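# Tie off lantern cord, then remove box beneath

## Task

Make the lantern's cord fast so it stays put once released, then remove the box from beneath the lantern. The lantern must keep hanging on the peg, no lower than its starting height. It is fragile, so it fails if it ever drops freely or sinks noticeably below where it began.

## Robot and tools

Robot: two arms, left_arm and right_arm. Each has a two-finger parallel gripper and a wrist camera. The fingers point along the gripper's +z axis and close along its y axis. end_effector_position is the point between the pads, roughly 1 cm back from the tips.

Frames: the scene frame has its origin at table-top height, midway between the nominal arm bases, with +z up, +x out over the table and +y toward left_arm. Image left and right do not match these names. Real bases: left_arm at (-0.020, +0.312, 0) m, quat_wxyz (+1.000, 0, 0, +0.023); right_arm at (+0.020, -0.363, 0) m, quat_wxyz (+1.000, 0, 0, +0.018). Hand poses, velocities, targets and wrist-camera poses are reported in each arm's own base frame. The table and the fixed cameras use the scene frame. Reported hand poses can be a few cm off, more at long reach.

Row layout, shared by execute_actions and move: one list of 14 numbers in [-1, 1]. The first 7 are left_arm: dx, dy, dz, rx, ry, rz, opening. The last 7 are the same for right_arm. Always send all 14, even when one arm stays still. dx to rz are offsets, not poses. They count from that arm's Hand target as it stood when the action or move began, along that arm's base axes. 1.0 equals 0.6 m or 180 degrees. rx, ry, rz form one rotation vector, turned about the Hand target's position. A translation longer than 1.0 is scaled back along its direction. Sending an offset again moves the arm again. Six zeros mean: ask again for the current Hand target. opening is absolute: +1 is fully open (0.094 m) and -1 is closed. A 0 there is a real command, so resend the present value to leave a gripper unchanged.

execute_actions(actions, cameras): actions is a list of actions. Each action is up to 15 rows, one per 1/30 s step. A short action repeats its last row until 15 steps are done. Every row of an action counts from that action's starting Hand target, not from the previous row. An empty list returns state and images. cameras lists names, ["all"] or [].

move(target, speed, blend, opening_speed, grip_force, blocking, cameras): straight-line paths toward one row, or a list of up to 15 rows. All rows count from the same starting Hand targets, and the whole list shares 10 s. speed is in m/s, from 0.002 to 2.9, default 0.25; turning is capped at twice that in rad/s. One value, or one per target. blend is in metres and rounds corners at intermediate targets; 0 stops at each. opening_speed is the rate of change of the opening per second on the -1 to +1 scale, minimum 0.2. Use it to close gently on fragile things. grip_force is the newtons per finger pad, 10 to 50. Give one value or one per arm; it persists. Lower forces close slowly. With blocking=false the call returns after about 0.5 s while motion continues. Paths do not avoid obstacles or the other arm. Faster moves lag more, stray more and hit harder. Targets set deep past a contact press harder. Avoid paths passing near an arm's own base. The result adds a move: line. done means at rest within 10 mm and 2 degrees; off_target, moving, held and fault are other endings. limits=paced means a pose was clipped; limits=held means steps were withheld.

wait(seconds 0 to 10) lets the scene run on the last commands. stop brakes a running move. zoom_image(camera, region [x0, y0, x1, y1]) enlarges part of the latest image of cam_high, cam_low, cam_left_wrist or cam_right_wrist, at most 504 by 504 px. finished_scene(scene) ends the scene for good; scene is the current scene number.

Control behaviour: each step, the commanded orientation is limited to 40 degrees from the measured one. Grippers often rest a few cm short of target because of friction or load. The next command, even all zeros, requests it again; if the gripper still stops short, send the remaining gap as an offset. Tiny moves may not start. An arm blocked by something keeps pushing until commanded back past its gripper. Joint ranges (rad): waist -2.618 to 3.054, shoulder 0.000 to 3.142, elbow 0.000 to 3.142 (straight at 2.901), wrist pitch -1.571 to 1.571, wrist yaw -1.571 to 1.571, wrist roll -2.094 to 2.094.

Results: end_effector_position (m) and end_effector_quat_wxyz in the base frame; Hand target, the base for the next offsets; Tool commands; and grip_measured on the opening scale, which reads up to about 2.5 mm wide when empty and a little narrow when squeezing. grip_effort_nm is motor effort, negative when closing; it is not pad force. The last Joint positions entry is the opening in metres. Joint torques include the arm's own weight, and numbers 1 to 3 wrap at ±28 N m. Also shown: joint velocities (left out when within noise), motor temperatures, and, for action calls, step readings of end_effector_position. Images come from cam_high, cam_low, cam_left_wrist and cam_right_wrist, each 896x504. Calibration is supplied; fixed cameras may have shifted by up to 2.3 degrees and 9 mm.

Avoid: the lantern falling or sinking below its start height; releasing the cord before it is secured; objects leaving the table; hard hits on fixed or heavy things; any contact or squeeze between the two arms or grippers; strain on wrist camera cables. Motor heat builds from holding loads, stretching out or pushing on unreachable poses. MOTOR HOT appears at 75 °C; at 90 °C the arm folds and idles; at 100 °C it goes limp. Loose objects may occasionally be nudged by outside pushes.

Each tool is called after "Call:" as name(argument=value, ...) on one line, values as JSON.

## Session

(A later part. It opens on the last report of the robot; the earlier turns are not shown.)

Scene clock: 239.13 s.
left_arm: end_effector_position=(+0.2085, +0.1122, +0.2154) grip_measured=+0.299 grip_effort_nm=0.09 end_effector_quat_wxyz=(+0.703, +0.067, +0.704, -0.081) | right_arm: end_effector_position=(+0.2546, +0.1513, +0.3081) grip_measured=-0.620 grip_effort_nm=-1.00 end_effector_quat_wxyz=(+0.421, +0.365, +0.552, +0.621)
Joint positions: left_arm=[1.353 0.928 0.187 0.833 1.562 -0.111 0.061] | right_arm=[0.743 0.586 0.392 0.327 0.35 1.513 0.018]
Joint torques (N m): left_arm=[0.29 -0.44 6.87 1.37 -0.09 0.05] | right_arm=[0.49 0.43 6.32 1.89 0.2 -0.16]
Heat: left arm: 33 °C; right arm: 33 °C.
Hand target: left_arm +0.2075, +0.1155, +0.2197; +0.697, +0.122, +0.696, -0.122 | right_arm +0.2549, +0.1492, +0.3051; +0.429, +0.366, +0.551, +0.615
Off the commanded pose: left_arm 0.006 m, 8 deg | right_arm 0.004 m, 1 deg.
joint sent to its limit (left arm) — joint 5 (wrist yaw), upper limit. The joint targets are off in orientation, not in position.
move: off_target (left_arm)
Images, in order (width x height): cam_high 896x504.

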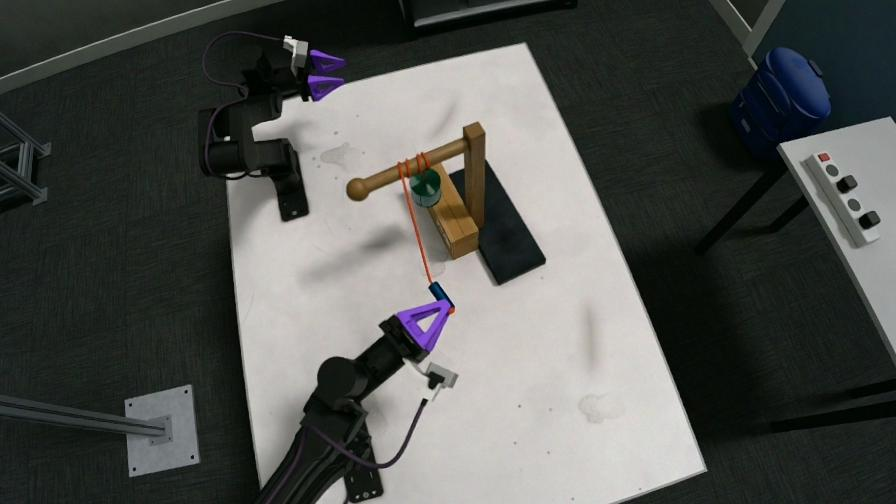

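Call:
move(target=[[0,0,0,0,0,0,0.3,-0.025,0.118,-0.142,0,0,0,-1],[0,0,0,0,0,0,0.3,-0.142,0.302,-0.242,0,0,0,-1],[0,0,0,0,0,0,0.3,-0.15,0.485,-0.225,-0.1,-0.02,0,-1],[0,0,0,0,0,0,0.3,-0.108,0.685,-0.04,-0.245,-0.0475,0,-1],[0,0,0,0,0,0,0.3,-0.058,0.768,0.108,-0.245,-0.0475,0,-1]], blend=[0.04,0.04,0.04,0.04,0], speed=0.15, cameras=["cam_high","cam_low","cam_right_wrist"])

Call:
zoom_image(camera="cam_low", region=[140, 60, 350, 320])

Call:
zoom_image(camera="cam_high", region=[270, 40, 570, 280])

Scene clock: 247.07 s.
left_arm: end_effector_position=(+0.2085, +0.1121, +0.2160) grip_measured=+0.299 grip_effort_nm=0.09 end_effector_quat_wxyz=(+0.703, +0.070, +0.703, -0.077) | right_arm: end_effector_position=(+0.2281, +0.5875, +0.3824) grip_measured=-0.620 grip_effort_nm=-1.00 end_effector_quat_wxyz=(+0.594, +0.147, +0.698, +0.371)
Joint positions: left_arm=[1.353 0.928 0.187 0.841 1.562 -0.111 0.061] | right_arm=[1.458 2.528 2.775 -0.29 1.108 0.804 0.018]
Joint torques (N m): left_arm=[0.27 -0.35 6.82 1.37 -0.1 0] | right_arm=[0.85 -11.07 8.27 1.58 -0.67 0.27]
Heat: left arm: 33 °C; right arm: 33 °C.
Hand target: left_arm +0.2086, +0.1152, +0.2196; +0.704, +0.073, +0.703, -0.073 (not the last commanded pose) | right_arm +0.2199, +0.6101, +0.3701; +0.574, +0.132, +0.709, +0.389
Off the commanded pose: left_arm 0.005 m, 8 deg | right_arm 0.027 m, 4 deg.
joint sent to its limit (left arm) — joint 5 (wrist yaw), upper limit.
move: off_target (left_arm, right_arm)
camera_calibration:
cam_right_wrist: T_world_to_cam=[[0.250488, -0.68685, -0.682271, 0.608497], [-0.61333, 0.432684, -0.660765, 0.178386], [0.749054, 0.583971, -0.312884, -0.304153], [0, 0, 0, 1]] pos_world=[0.184816, 0.518378, 0.437866]
Images, in order (width x height): cam_high 896x504, cam_low 896x504, cam_right_wrist 896x504.

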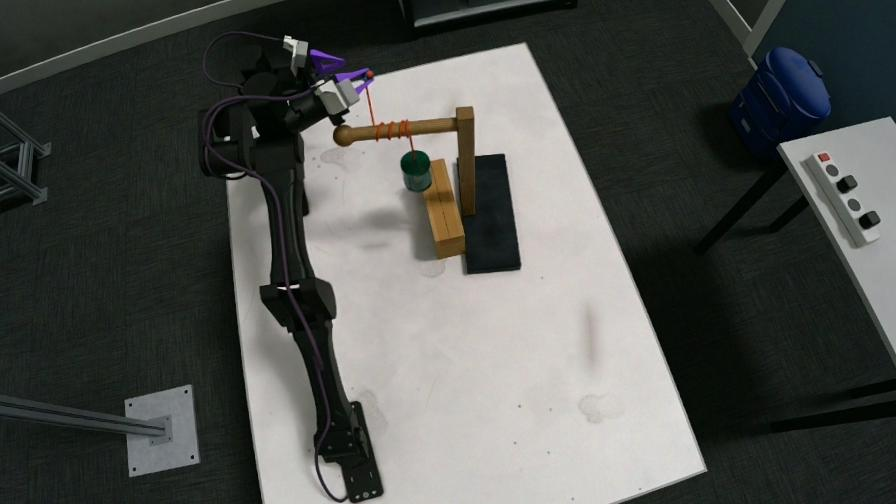

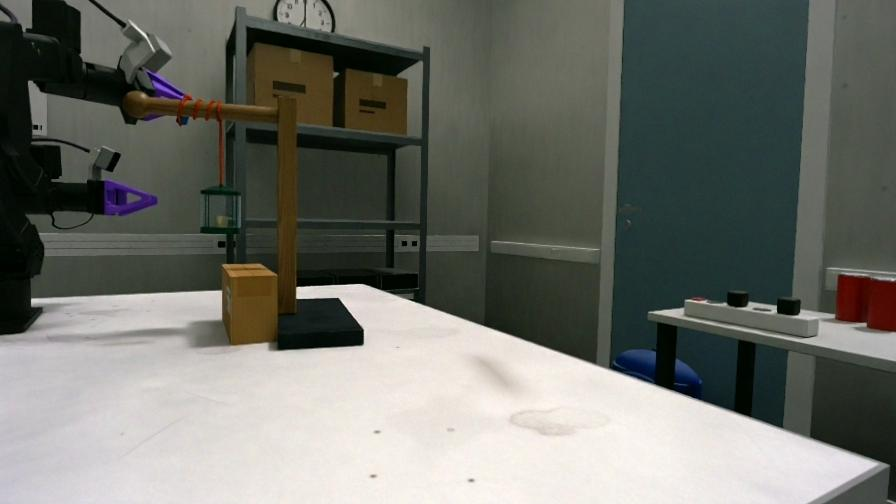

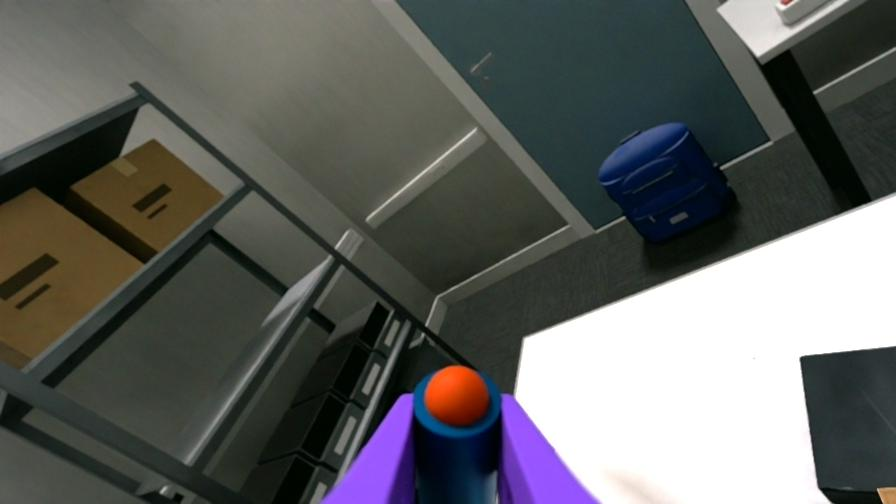

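Scaled by 1.938 from the camera's 896x504 image, which has a finer 1280x720 frame.

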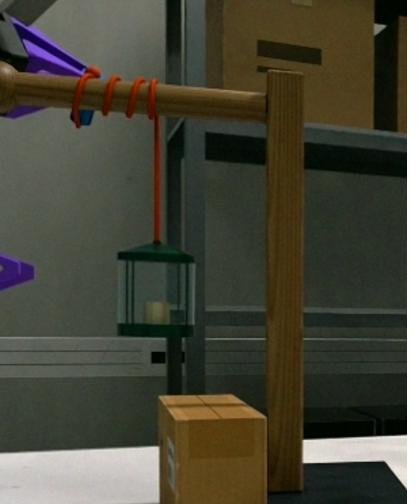

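Scaled by 1.680 from the camera's 896x504 image, which has a finer 1280x720 frame.

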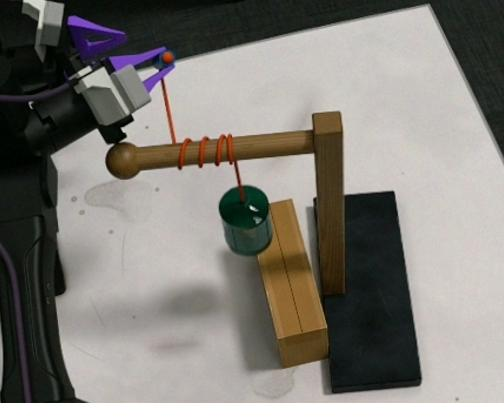

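Call:
move(target=[[0,0,0,0,0,0,0.3,0.017,-0.05,0.167,0.06,0.01,0,-1],[0,0,0,0,0,0,0.3,0.025,-0.217,0.233,0.245,0.0475,0,-1],[0,0,0,0,0,0,0.3,0.033,-0.4,0.217,0.245,0.0475,0,-1],[0,0,0,0,0,0,0.3,0.033,-0.55,0.05,0.245,0.0475,0,-1]], blend=[0.04,0.04,0.04,0], speed=0.14, cameras=["cam_high","cam_low"])

Call:
zoom_image(camera="cam_low", region=[140, 60, 350, 320])

Call:
zoom_image(camera="cam_high", region=[270, 40, 570, 280])

Scene clock: 254.13 s.
left_arm: end_effector_position=(+0.2085, +0.1121, +0.2160) grip_measured=+0.299 grip_effort_nm=0.09 end_effector_quat_wxyz=(+0.703, +0.070, +0.703, -0.077) | right_arm: end_effector_position=(+0.2267, +0.3255, +0.3741) grip_measured=-0.620 grip_effort_nm=-1.00 end_effector_quat_wxyz=(+0.395, +0.312, +0.609, +0.613)
Joint positions: left_arm=[1.353 0.928 0.187 0.841 1.562 -0.111 0.061] | right_arm=[1.274 1.197 0.925 0.36 0.747 1.412 0.018]
Joint torques (N m): left_arm=[0.27 -0.31 6.8 1.36 -0.09 0] | right_arm=[-2.24 -9.06 6.39 2.05 1.25 -0.03]
Heat: left arm: 34 °C; right arm: 34 °C.
Hand target: left_arm +0.2086, +0.1152, +0.2196; +0.704, +0.073, +0.703, -0.073 | right_arm +0.2398, +0.2800, +0.4001; +0.429, +0.366, +0.551, +0.615
Off the commanded pose: left_arm 0.005 m, 1 deg | right_arm 0.054 m, 10 deg.
elbow stopped short (right arm): the move would have taken joint 3 (elbow) straighter than the controller allows.
joint sent to its limit (left arm) — joint 5 (wrist yaw), upper limit. The joint targets still meet the commanded pose.
move: off_target (right_arm)
Images, in order (width x height): cam_high 896x504, cam_low 896x504.

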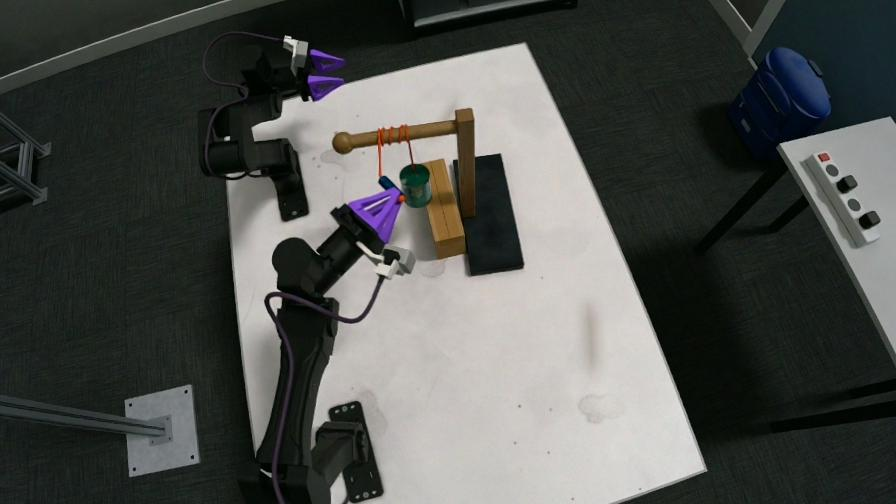

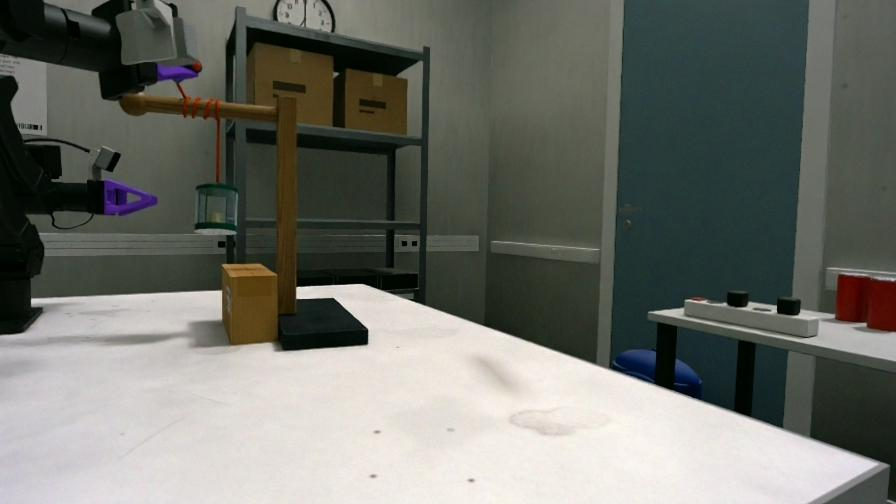

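Scaled by 1.938 from the camera's 896x504 image, which has a finer 1280x720 frame.

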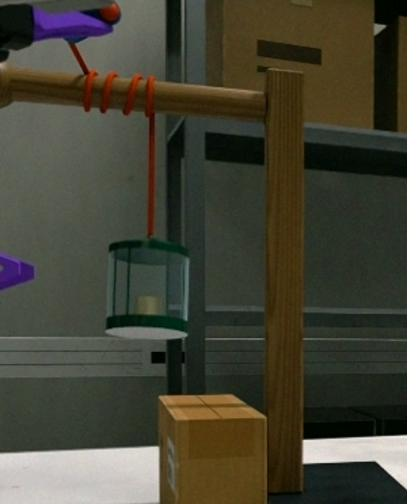

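Scaled by 1.680 from the camera's 896x504 image, which has a finer 1280x720 frame.

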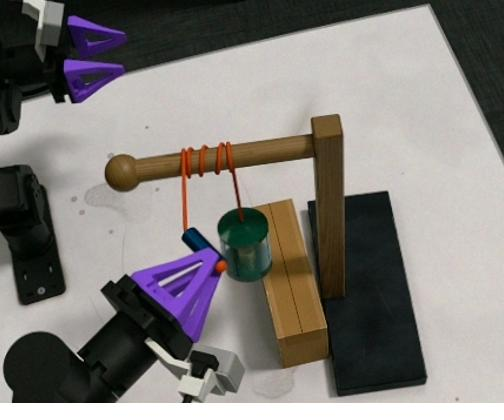

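Call:
move(target=[[0,0,0,0,0,0,0.3,-0.05,0.0,-0.12,0,0,0,-1],[0,0,0,0,0,0,0.3,-0.07,0.08,-0.2,0,0,0,-1]], blend=[0.02,0], speed=0.05, cameras=["cam_high"])

Call:
zoom_image(camera="cam_high", region=[270, 40, 570, 280])

Call:
wait(seconds=0.2, cameras=["cam_low"])

Call:
zoom_image(camera="cam_low", region=[140, 60, 350, 320])

Scene clock: 259.47 s.
left_arm: end_effector_position=(+0.2085, +0.1121, +0.2160) grip_measured=+0.299 grip_effort_nm=0.09 end_effector_quat_wxyz=(+0.703, +0.070, +0.703, -0.077) | right_arm: end_effector_position=(+0.1966, +0.3307, +0.2992) grip_measured=-0.620 grip_effort_nm=-1.00 end_effector_quat_wxyz=(+0.408, +0.368, +0.531, +0.645)
Joint positions: left_arm=[1.353 0.928 0.187 0.841 1.562 -0.111 0.061] | right_arm=[1.442 1.426 0.633 1.114 1.019 1.338 0.018]
Joint torques (N m): left_arm=[0.28 -0.28 6.83 1.36 -0.09 0.02] | right_arm=[0.49 -3.62 4.72 1.22 0.28 -0.22]
Heat: left arm: 34 °C; right arm: 34 °C.
Hand target: left_arm +0.2086, +0.1152, +0.2196; +0.704, +0.073, +0.703, -0.073 | right_arm +0.1977, +0.3281, +0.2802; +0.429, +0.366, +0.551, +0.615
Off the commanded pose: left_arm 0.005 m, 1 deg | right_arm 0.019 m, 5 deg.
joint sent to its limit (left arm) — joint 5 (wrist yaw), upper limit. The joint targets still meet the commanded pose.
move: off_target (right_arm)
Images, in order (width x height): cam_high 896x504.

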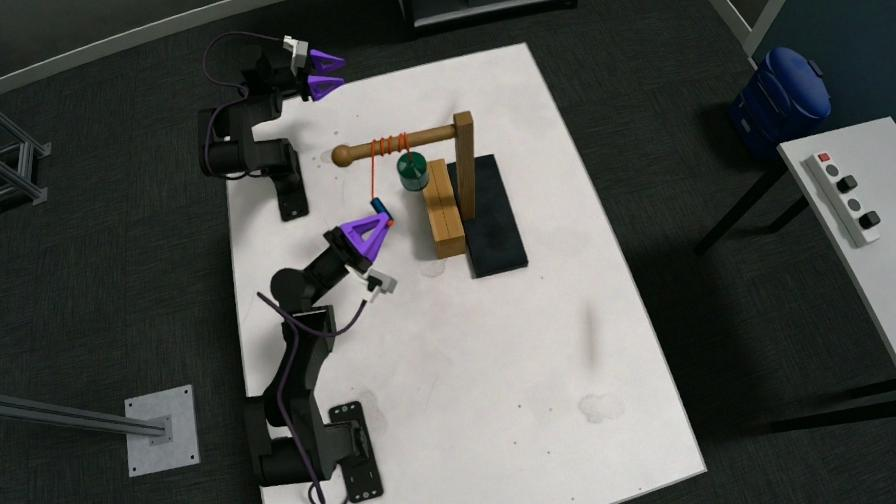

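Scaled by 1.680 from the camera's 896x504 image, which has a finer 1280x720 frame.

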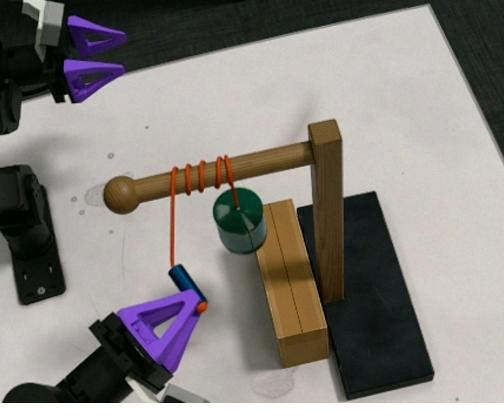

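Scene clock: 259.67 s.
left_arm: end_effector_position=(+0.2085, +0.1121, +0.2160) grip_measured=+0.299 grip_effort_nm=0.09 end_effector_quat_wxyz=(+0.703, +0.070, +0.703, -0.077) | right_arm: end_effector_position=(+0.1967, +0.3306, +0.2993) grip_measured=-0.620 grip_effort_nm=-1.00 end_effector_quat_wxyz=(+0.408, +0.368, +0.531, +0.645)
Joint positions: left_arm=[1.353 0.928 0.187 0.841 1.562 -0.111 0.061] | right_arm=[1.442 1.426 0.633 1.114 1.019 1.338 0.018]
Joint torques (N m): left_arm=[0.31 -0.32 6.84 1.37 -0.08 -0.01] | right_arm=[0.5 -3.59 4.75 1.21 0.26 -0.24]
Heat: left arm: 34 °C; right arm: 34 °C.
Hand target: left_arm +0.2086, +0.1152, +0.2196; +0.704, +0.073, +0.703, -0.073 | right_arm +0.1977, +0.3281, +0.2802; +0.429, +0.366, +0.551, +0.615
Tool commands: left_gripper/opening=+0.3 right_gripper/opening=-1.0
Off the commanded pose: left_arm 0.005 m, 1 deg | right_arm 0.019 m, 5 deg.
wait: 0.20 s; at rest by 0.17 s
Images, in order (width x height): cam_low 896x504.

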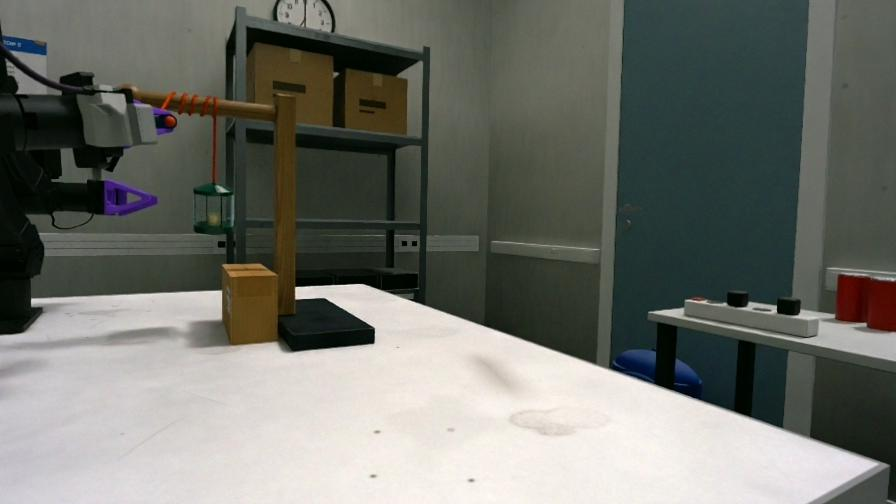

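Scaled by 1.938 from the camera's 896x504 image, which has a finer 1280x720 frame.

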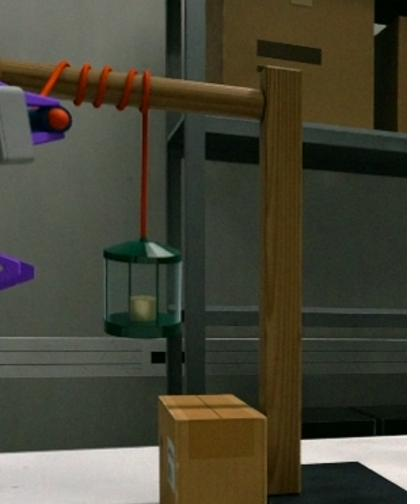

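Call:
move(target=[[0,0,0,0,0,0,0.3,0.0,0.02,-0.08,0,0,0,-1],[0,0,0,0,0,0,0.3,-0.01,0.06,-0.17,0,0,0,-1]], blend=[0.02,0], speed=0.05, cameras=["cam_high","cam_low"])

Call:
zoom_image(camera="cam_high", region=[270, 40, 570, 280])

Call:
zoom_image(camera="cam_low", region=[100, 60, 310, 320])

Scene clock: 263.60 s.
left_arm: end_effector_position=(+0.2085, +0.1121, +0.2160) grip_measured=+0.299 grip_effort_nm=0.10 end_effector_quat_wxyz=(+0.703, +0.070, +0.703, -0.077) | right_arm: end_effector_position=(+0.1860, +0.3827, +0.2380) grip_measured=-0.620 grip_effort_nm=-1.00 end_effector_quat_wxyz=(+0.361, +0.370, +0.517, +0.682)
Joint positions: left_arm=[1.353 0.928 0.187 0.841 1.562 -0.111 0.061] | right_arm=[1.477 1.802 0.67 1.486 0.986 1.407 0.018]
Joint torques (N m): left_arm=[0.28 -0.25 6.84 1.36 -0.1 -0.01] | right_arm=[0.27 0.43 -0.08 2.04 0.96 -0.94]
Heat: left arm: 34 °C; right arm: 33 °C.
Hand target: left_arm +0.2086, +0.1152, +0.2196; +0.704, +0.073, +0.703, -0.073 | right_arm +0.1918, +0.3641, +0.1782; +0.429, +0.366, +0.551, +0.615
Off the commanded pose: left_arm 0.005 m, 1 deg | right_arm 0.063 m, 12 deg.
joint sent to its limit (left arm) — joint 5 (wrist yaw), upper limit. The joint targets still meet the commanded pose.
move: off_target (right_arm)
Images, in order (width x height): cam_high 896x504, cam_low 896x504.

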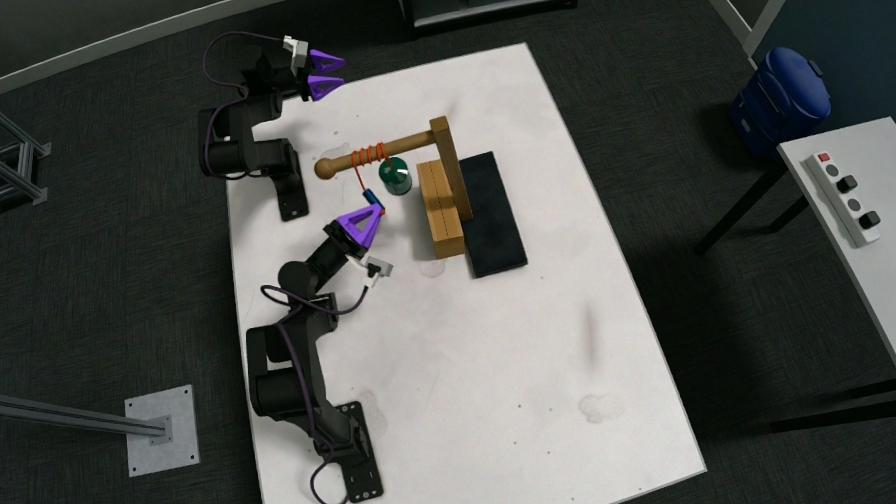

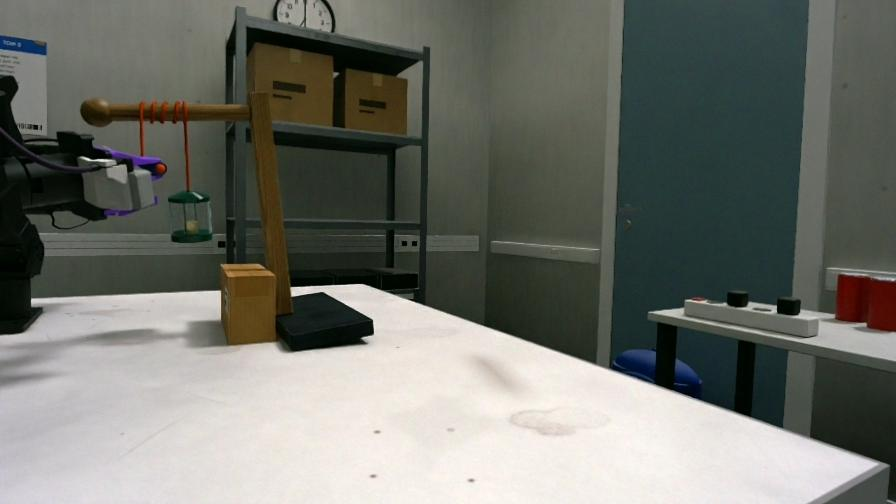

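Scaled by 1.680 from the camera's 896x504 image, which has a finer 1280x720 frame.

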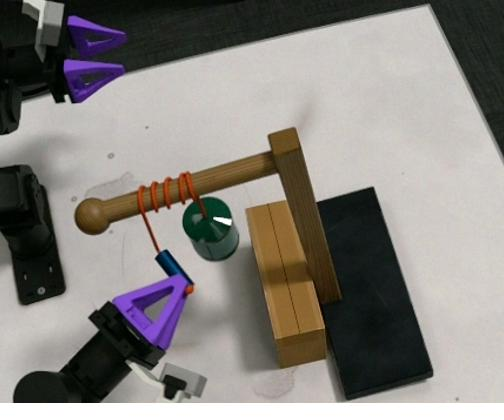

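Scaled by 1.938 from the camera's 896x504 image, which has a finer 1280x720 frame.

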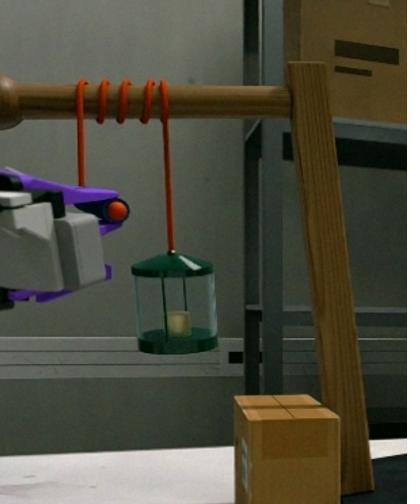

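Call:
move(target=[0,0,0,0,0,0,0.3,0.01,0.03,0.19,0,0,0,-1], speed=0.06, cameras=["cam_low","cam_high"])

Call:
zoom_image(camera="cam_low", region=[100, 60, 310, 320])

Call:
zoom_image(camera="cam_high", region=[270, 40, 570, 280])

Scene clock: 267.03 s.
left_arm: end_effector_position=(+0.2085, +0.1121, +0.2160) grip_measured=+0.299 grip_effort_nm=0.09 end_effector_quat_wxyz=(+0.703, +0.070, +0.703, -0.077) | right_arm: end_effector_position=(+0.1991, +0.3827, +0.2805) grip_measured=-0.620 grip_effort_nm=-1.00 end_effector_quat_wxyz=(+0.432, +0.362, +0.554, +0.613)
Joint positions: left_arm=[1.353 0.928 0.187 0.841 1.562 -0.111 0.061] | right_arm=[1.465 1.652 0.816 1.097 1.072 1.305 0.018]
Joint torques (N m): left_arm=[0.24 -0.31 6.8 1.36 -0.09 0.01] | right_arm=[0.39 -8.62 7.86 1.12 -0.08 0.02]
Heat: left arm: 34 °C; right arm: 33 °C.
Hand target: left_arm +0.2086, +0.1152, +0.2196; +0.704, +0.073, +0.703, -0.073 | right_arm +0.1977, +0.3821, +0.2922; +0.429, +0.366, +0.551, +0.615
Off the commanded pose: left_arm 0.005 m, 1 deg | right_arm 0.012 m, 1 deg.
joint sent to its limit (left arm) — joint 5 (wrist yaw), upper limit. The joint targets still meet the commanded pose.
move: off_target (right_arm)
Images, in order (width x height): cam_high 896x504, cam_low 896x504.

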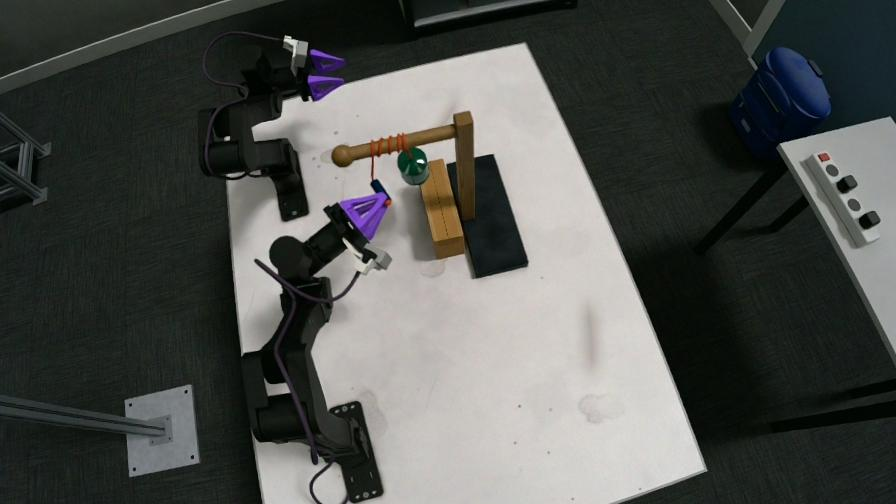

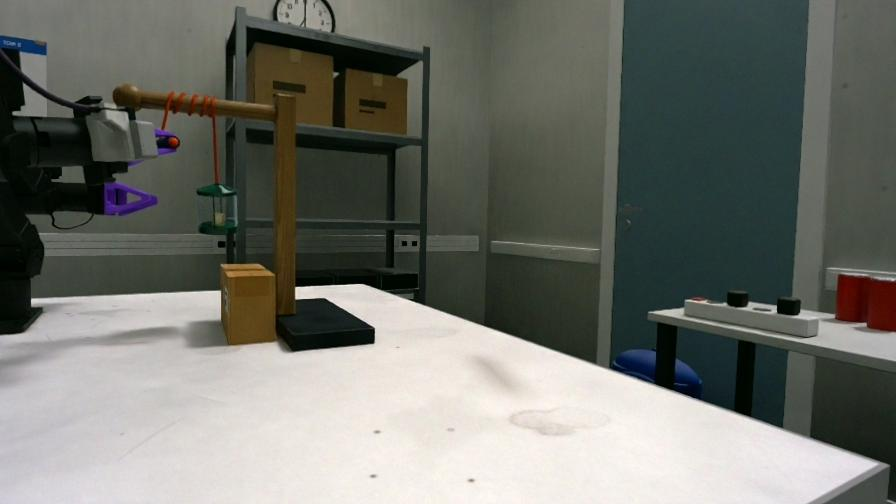

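Scaled by 1.938 from the camera's 896x504 image, which has a finer 1280x720 frame.

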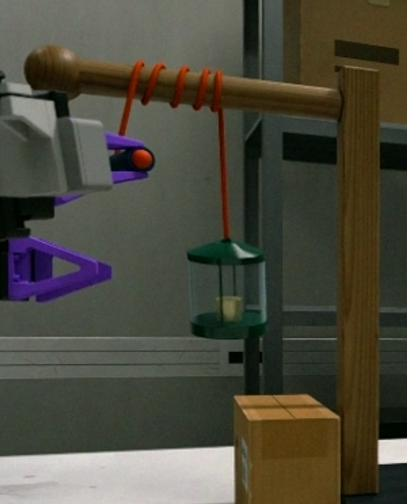

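Scaled by 1.680 from the camera's 896x504 image, which has a finer 1280x720 frame.

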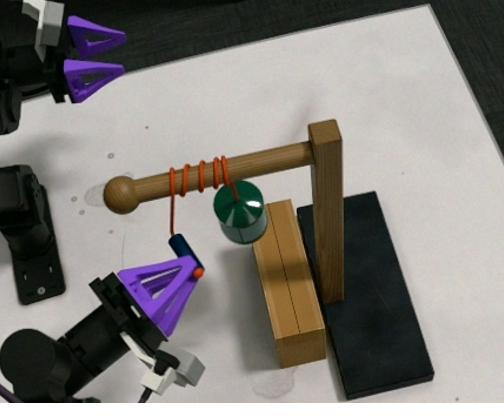

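Call:
move(target=[0,0,0,0,0,0,0.3,0.0,0.05,0.03,0,0,0,-1], speed=0.02, cameras=["cam_low"])

Call:
zoom_image(camera="cam_low", region=[100, 60, 310, 320])

Call:
wait(seconds=2, cameras=["cam_low"])

Call:
zoom_image(camera="cam_low", region=[100, 60, 310, 320])

Scene clock: 270.30 s.
left_arm: end_effector_position=(+0.2085, +0.1121, +0.2160) grip_measured=+0.299 grip_effort_nm=0.09 end_effector_quat_wxyz=(+0.703, +0.070, +0.703, -0.077) | right_arm: end_effector_position=(+0.1995, +0.4055, +0.3095) grip_measured=-0.620 grip_effort_nm=-1.00 end_effector_quat_wxyz=(+0.429, +0.367, +0.548, +0.617)
Joint positions: left_arm=[1.353 0.928 0.187 0.841 1.562 -0.111 0.061] | right_arm=[1.471 1.682 0.971 0.991 1.081 1.305 0.018]
Joint torques (N m): left_arm=[0.27 -0.31 6.8 1.37 -0.08 -0.01] | right_arm=[0.54 -6.13 8.69 1.28 -0.1 -0.02]
Heat: left arm: 34 °C; right arm: 33 °C.
Hand target: left_arm +0.2086, +0.1152, +0.2196; +0.704, +0.073, +0.703, -0.073 | right_arm +0.1977, +0.4121, +0.3102; +0.429, +0.366, +0.551, +0.615
Off the commanded pose: left_arm 0.005 m, 1 deg | right_arm 0.007 m, 0 deg.
joint sent to its limit (left arm) — joint 5 (wrist yaw), upper limit. The joint targets still meet the commanded pose.
move: done
Images, in order (width x height): cam_low 896x504.

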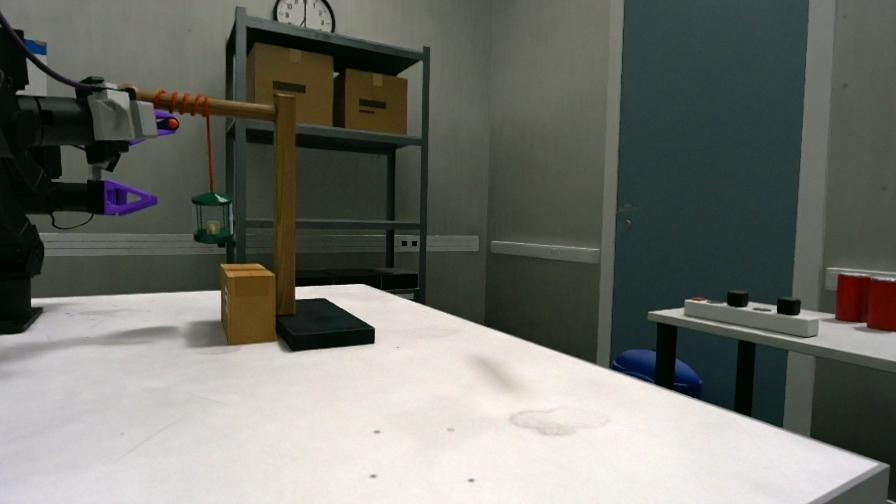

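Scaled by 1.938 from the camera's 896x504 image, which has a finer 1280x720 frame.

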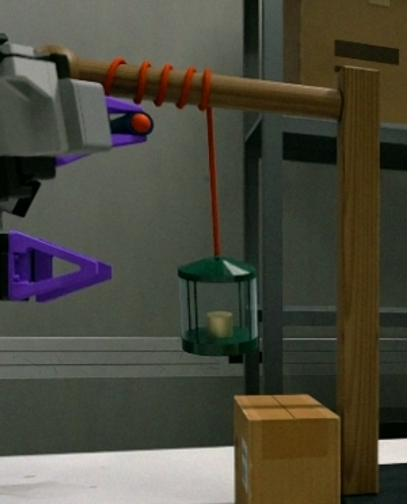

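Scene clock: 272.30 s.
left_arm: end_effector_position=(+0.2085, +0.1121, +0.2160) grip_measured=+0.299 grip_effort_nm=0.09 end_effector_quat_wxyz=(+0.703, +0.070, +0.703, -0.077) | right_arm: end_effector_position=(+0.1995, +0.4054, +0.3095) grip_measured=-0.620 grip_effort_nm=-1.00 end_effector_quat_wxyz=(+0.429, +0.367, +0.548, +0.617)
Joint positions: left_arm=[1.353 0.928 0.187 0.841 1.562 -0.111 0.061] | right_arm=[1.471 1.682 0.971 0.991 1.082 1.305 0.018]
Joint torques (N m): left_arm=[0.25 -0.25 6.8 1.38 -0.1 0] | right_arm=[0.54 -6.13 8.7 1.27 -0.09 -0.02]
Heat: left arm: 34 °C; right arm: 33 °C.
Hand target: left_arm +0.2086, +0.1152, +0.2196; +0.704, +0.073, +0.703, -0.073 | right_arm +0.1978, +0.4121, +0.3102; +0.429, +0.366, +0.551, +0.615
Tool commands: left_gripper/opening=+0.3 right_gripper/opening=-1.0
Off the commanded pose: left_arm 0.005 m, 1 deg | right_arm 0.007 m, 0 deg.
wait: 2.00 s; at rest by 0.17 s
Images, in order (width x height): cam_low 896x504.

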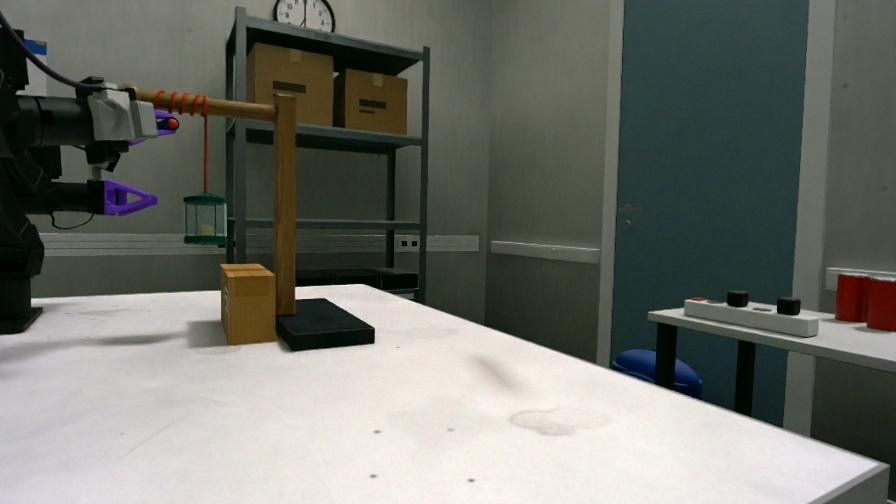

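Scaled by 1.938 from the camera's 896x504 image, which has a finer 1280x720 frame.

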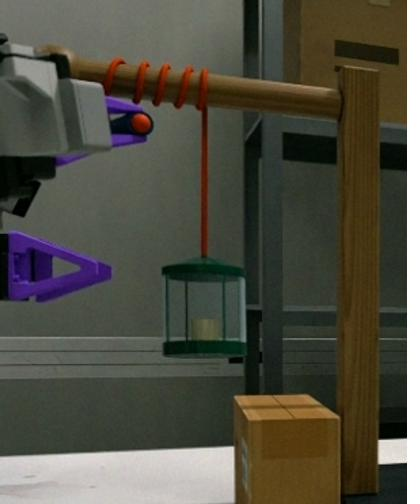

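Call:
move(target=[0,0,0,0,0,0,0.3,0.0,0.02,0.03,0,0,0,-1], speed=0.02, cameras=[])

Call:
wait(seconds=3, cameras=["cam_low","cam_high","cam_right_wrist"])

Call:
zoom_image(camera="cam_low", region=[100, 60, 310, 320])

Call:
zoom_image(camera="cam_high", region=[270, 40, 570, 280])

Scene clock: 274.67 s.
left_arm: end_effector_position=(+0.2085, +0.1121, +0.2160) grip_measured=+0.299 grip_effort_nm=0.09 end_effector_quat_wxyz=(+0.703, +0.070, +0.703, -0.077) | right_arm: end_effector_position=(+0.2007, +0.4171, +0.3265) grip_measured=-0.620 grip_effort_nm=-1.00 end_effector_quat_wxyz=(+0.430, +0.368, +0.548, +0.616)
Joint positions: left_arm=[1.353 0.928 0.187 0.841 1.562 -0.111 0.061] | right_arm=[1.472 1.697 1.064 0.912 1.085 1.305 0.018]
Joint torques (N m): left_arm=[0.28 -0.29 6.84 1.37 -0.1 0] | right_arm=[0.75 -6.49 8.94 1.26 -0.1 -0.04]
Heat: left arm: 34 °C; right arm: 33 °C.
Hand target: left_arm +0.2086, +0.1152, +0.2196; +0.704, +0.073, +0.703, -0.073 | right_arm +0.1978, +0.4241, +0.3282; +0.429, +0.366, +0.551, +0.615
Off the commanded pose: left_arm 0.005 m, 1 deg | right_arm 0.008 m, 0 deg.
joint sent to its limit (left arm) — joint 5 (wrist yaw), upper limit. The joint targets still meet the commanded pose.
move: done
No camera images: "cameras" was empty.

Scene clock: 277.67 s.
left_arm: end_effector_position=(+0.2085, +0.1121, +0.2160) grip_measured=+0.299 grip_effort_nm=0.09 end_effector_quat_wxyz=(+0.703, +0.070, +0.703, -0.077) | right_arm: end_effector_position=(+0.2007, +0.4171, +0.3265) grip_measured=-0.620 grip_effort_nm=-1.00 end_effector_quat_wxyz=(+0.430, +0.368, +0.548, +0.616)
Joint positions: left_arm=[1.353 0.928 0.187 0.841 1.562 -0.111 0.061] | right_arm=[1.472 1.697 1.064 0.912 1.085 1.305 0.018]
Joint torques (N m): left_arm=[0.25 -0.32 6.8 1.37 -0.09 0] | right_arm=[0.75 -6.49 8.92 1.28 -0.11 -0.05]
Heat: left arm: 34 °C; right arm: 33 °C.
Hand target: left_arm +0.2086, +0.1152, +0.2196; +0.704, +0.073, +0.703, -0.073 | right_arm +0.1978, +0.4241, +0.3281; +0.429, +0.366, +0.551, +0.615
Tool commands: left_gripper/opening=+0.3 right_gripper/opening=-1.0
Off the commanded pose: left_arm 0.005 m, 1 deg | right_arm 0.008 m, 0 deg.
wait: 3.00 s; at rest by 0.17 s
camera_calibration:
cam_right_wrist: T_world_to_cam=[[0.143363, 0.0207586, -0.989452, 0.286804], [-0.708694, 0.700007, -0.0879975, -0.0810071], [0.690797, 0.713834, 0.115067, -0.383851], [0, 0, 0, 1]] pos_world=[0.166636, 0.324758, 0.320819]
Images, in order (width x height): cam_high 896x504, cam_low 896x504, cam_right_wrist 896x504.

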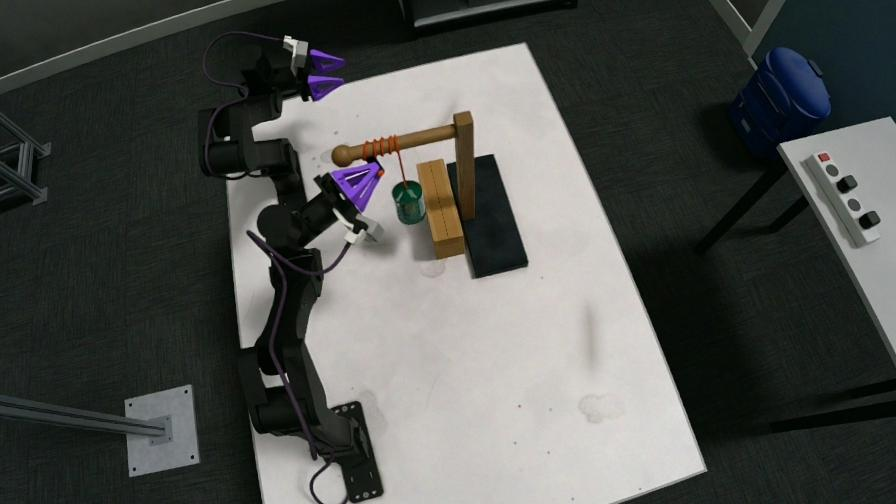

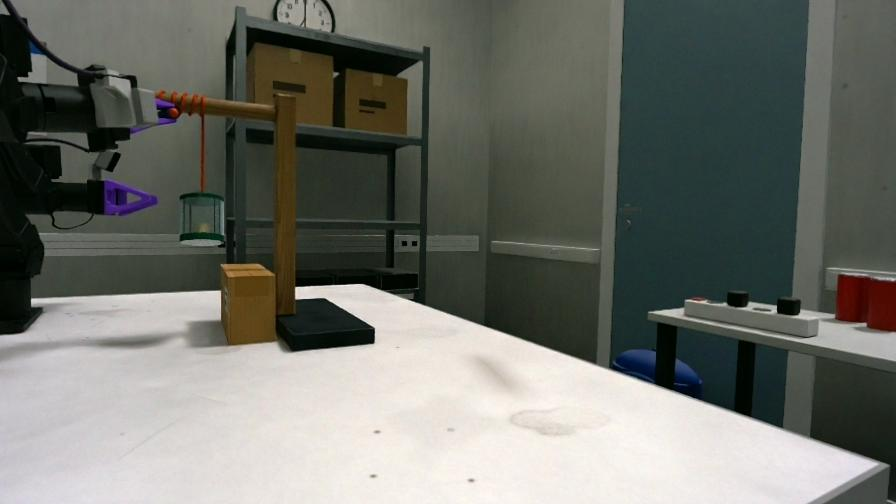

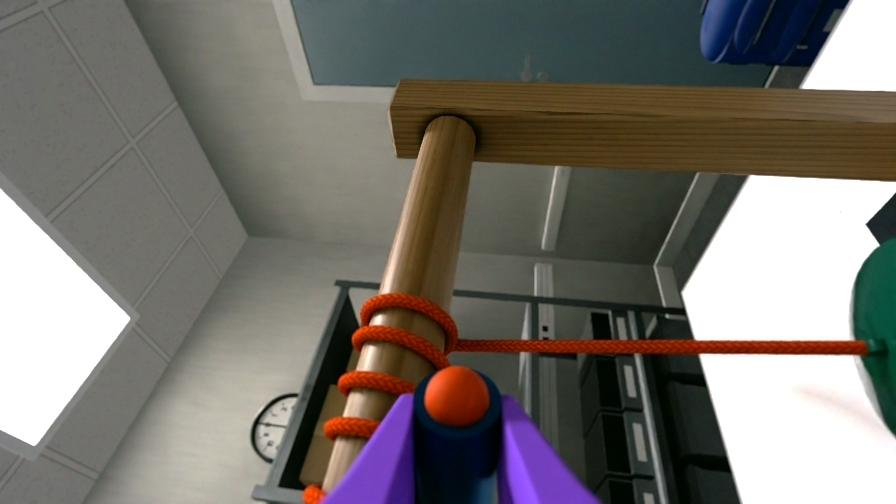

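Scaled by 1.938 from the camera's 896x504 image, which has a finer 1280x720 frame.

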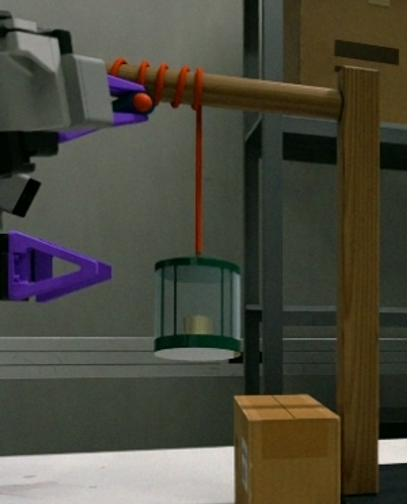

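Scaled by 1.680 from the camera's 896x504 image, which has a finer 1280x720 frame.

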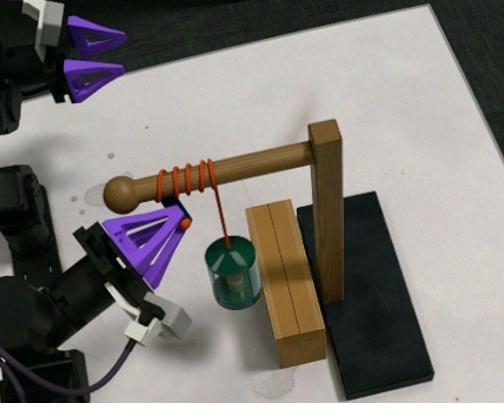

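Call:
move(target=[0,0,0,0,0,0,0.3,0.0,0,-0.045,0,0,0,-1], speed=0.03)

Call:
wait(seconds=3, cameras=["cam_low"])

Call:
zoom_image(camera="cam_low", region=[100, 60, 310, 320])

Scene clock: 280.60 s.
left_arm: end_effector_position=(+0.2085, +0.1121, +0.2160) grip_measured=+0.299 grip_effort_nm=0.09 end_effector_quat_wxyz=(+0.703, +0.070, +0.703, -0.077) | right_arm: end_effector_position=(+0.2012, +0.4202, +0.3135) grip_measured=-0.620 grip_effort_nm=-1.00 end_effector_quat_wxyz=(+0.427, +0.373, +0.540, +0.622)
Joint positions: left_arm=[1.353 0.928 0.187 0.841 1.562 -0.111 0.061] | right_arm=[1.472 1.74 1.043 0.998 1.088 1.305 0.018]
Joint torques (N m): left_arm=[0.29 -0.31 6.8 1.36 -0.09 0] | right_arm=[0.75 -6.64 5.46 1.43 -0.13 -0.02]
Heat: left arm: 34 °C; right arm: 33 °C.
Hand target: left_arm +0.2086, +0.1152, +0.2196; +0.704, +0.073, +0.703, -0.073 | right_arm +0.1977, +0.4241, +0.3011; +0.429, +0.366, +0.551, +0.615
Off the commanded pose: left_arm 0.005 m, 1 deg | right_arm 0.013 m, 2 deg.
joint sent to its limit (left arm) — joint 5 (wrist yaw), upper limit. The joint targets still meet the commanded pose.
move: off_target (right_arm)

Scene clock: 283.60 s.
left_arm: end_effector_position=(+0.2085, +0.1121, +0.2160) grip_measured=+0.299 grip_effort_nm=0.09 end_effector_quat_wxyz=(+0.703, +0.070, +0.703, -0.077) | right_arm: end_effector_position=(+0.2012, +0.4202, +0.3135) grip_measured=-0.620 grip_effort_nm=-1.00 end_effector_quat_wxyz=(+0.427, +0.373, +0.540, +0.622)
Joint positions: left_arm=[1.353 0.928 0.187 0.841 1.562 -0.111 0.061] | right_arm=[1.472 1.74 1.043 0.999 1.088 1.305 0.018]
Joint torques (N m): left_arm=[0.25 -0.31 6.83 1.37 -0.09 0.01] | right_arm=[0.69 -6.58 5.45 1.45 -0.13 -0.03]
Heat: left arm: 34 °C; right arm: 33 °C.
Hand target: left_arm +0.2086, +0.1152, +0.2196; +0.704, +0.073, +0.703, -0.073 | right_arm +0.1977, +0.4241, +0.3011; +0.429, +0.366, +0.551, +0.615
Tool commands: left_gripper/opening=+0.3 right_gripper/opening=-1.0
Off the commanded pose: left_arm 0.005 m, 1 deg | right_arm 0.013 m, 2 deg.
wait: 3.00 s; at rest by 0.17 s
Images, in order (width x height): cam_low 896x504.

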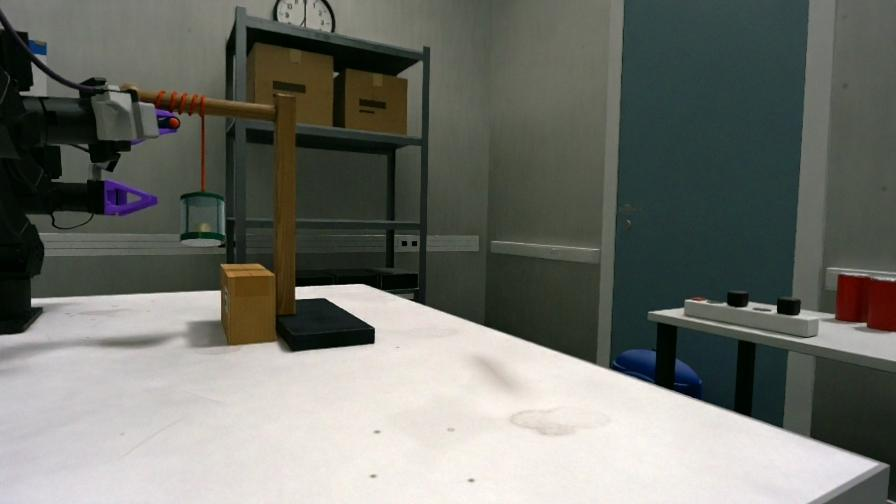

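Scaled by 1.938 from the camera's 896x504 image, which has a finer 1280x720 frame.

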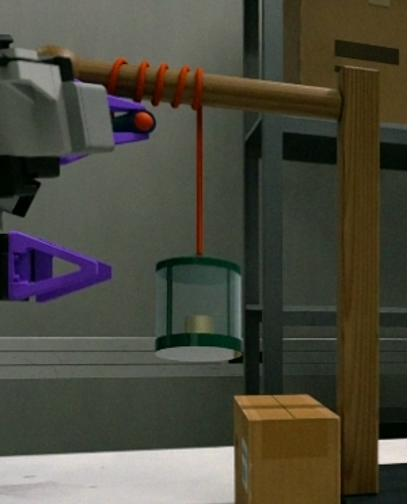

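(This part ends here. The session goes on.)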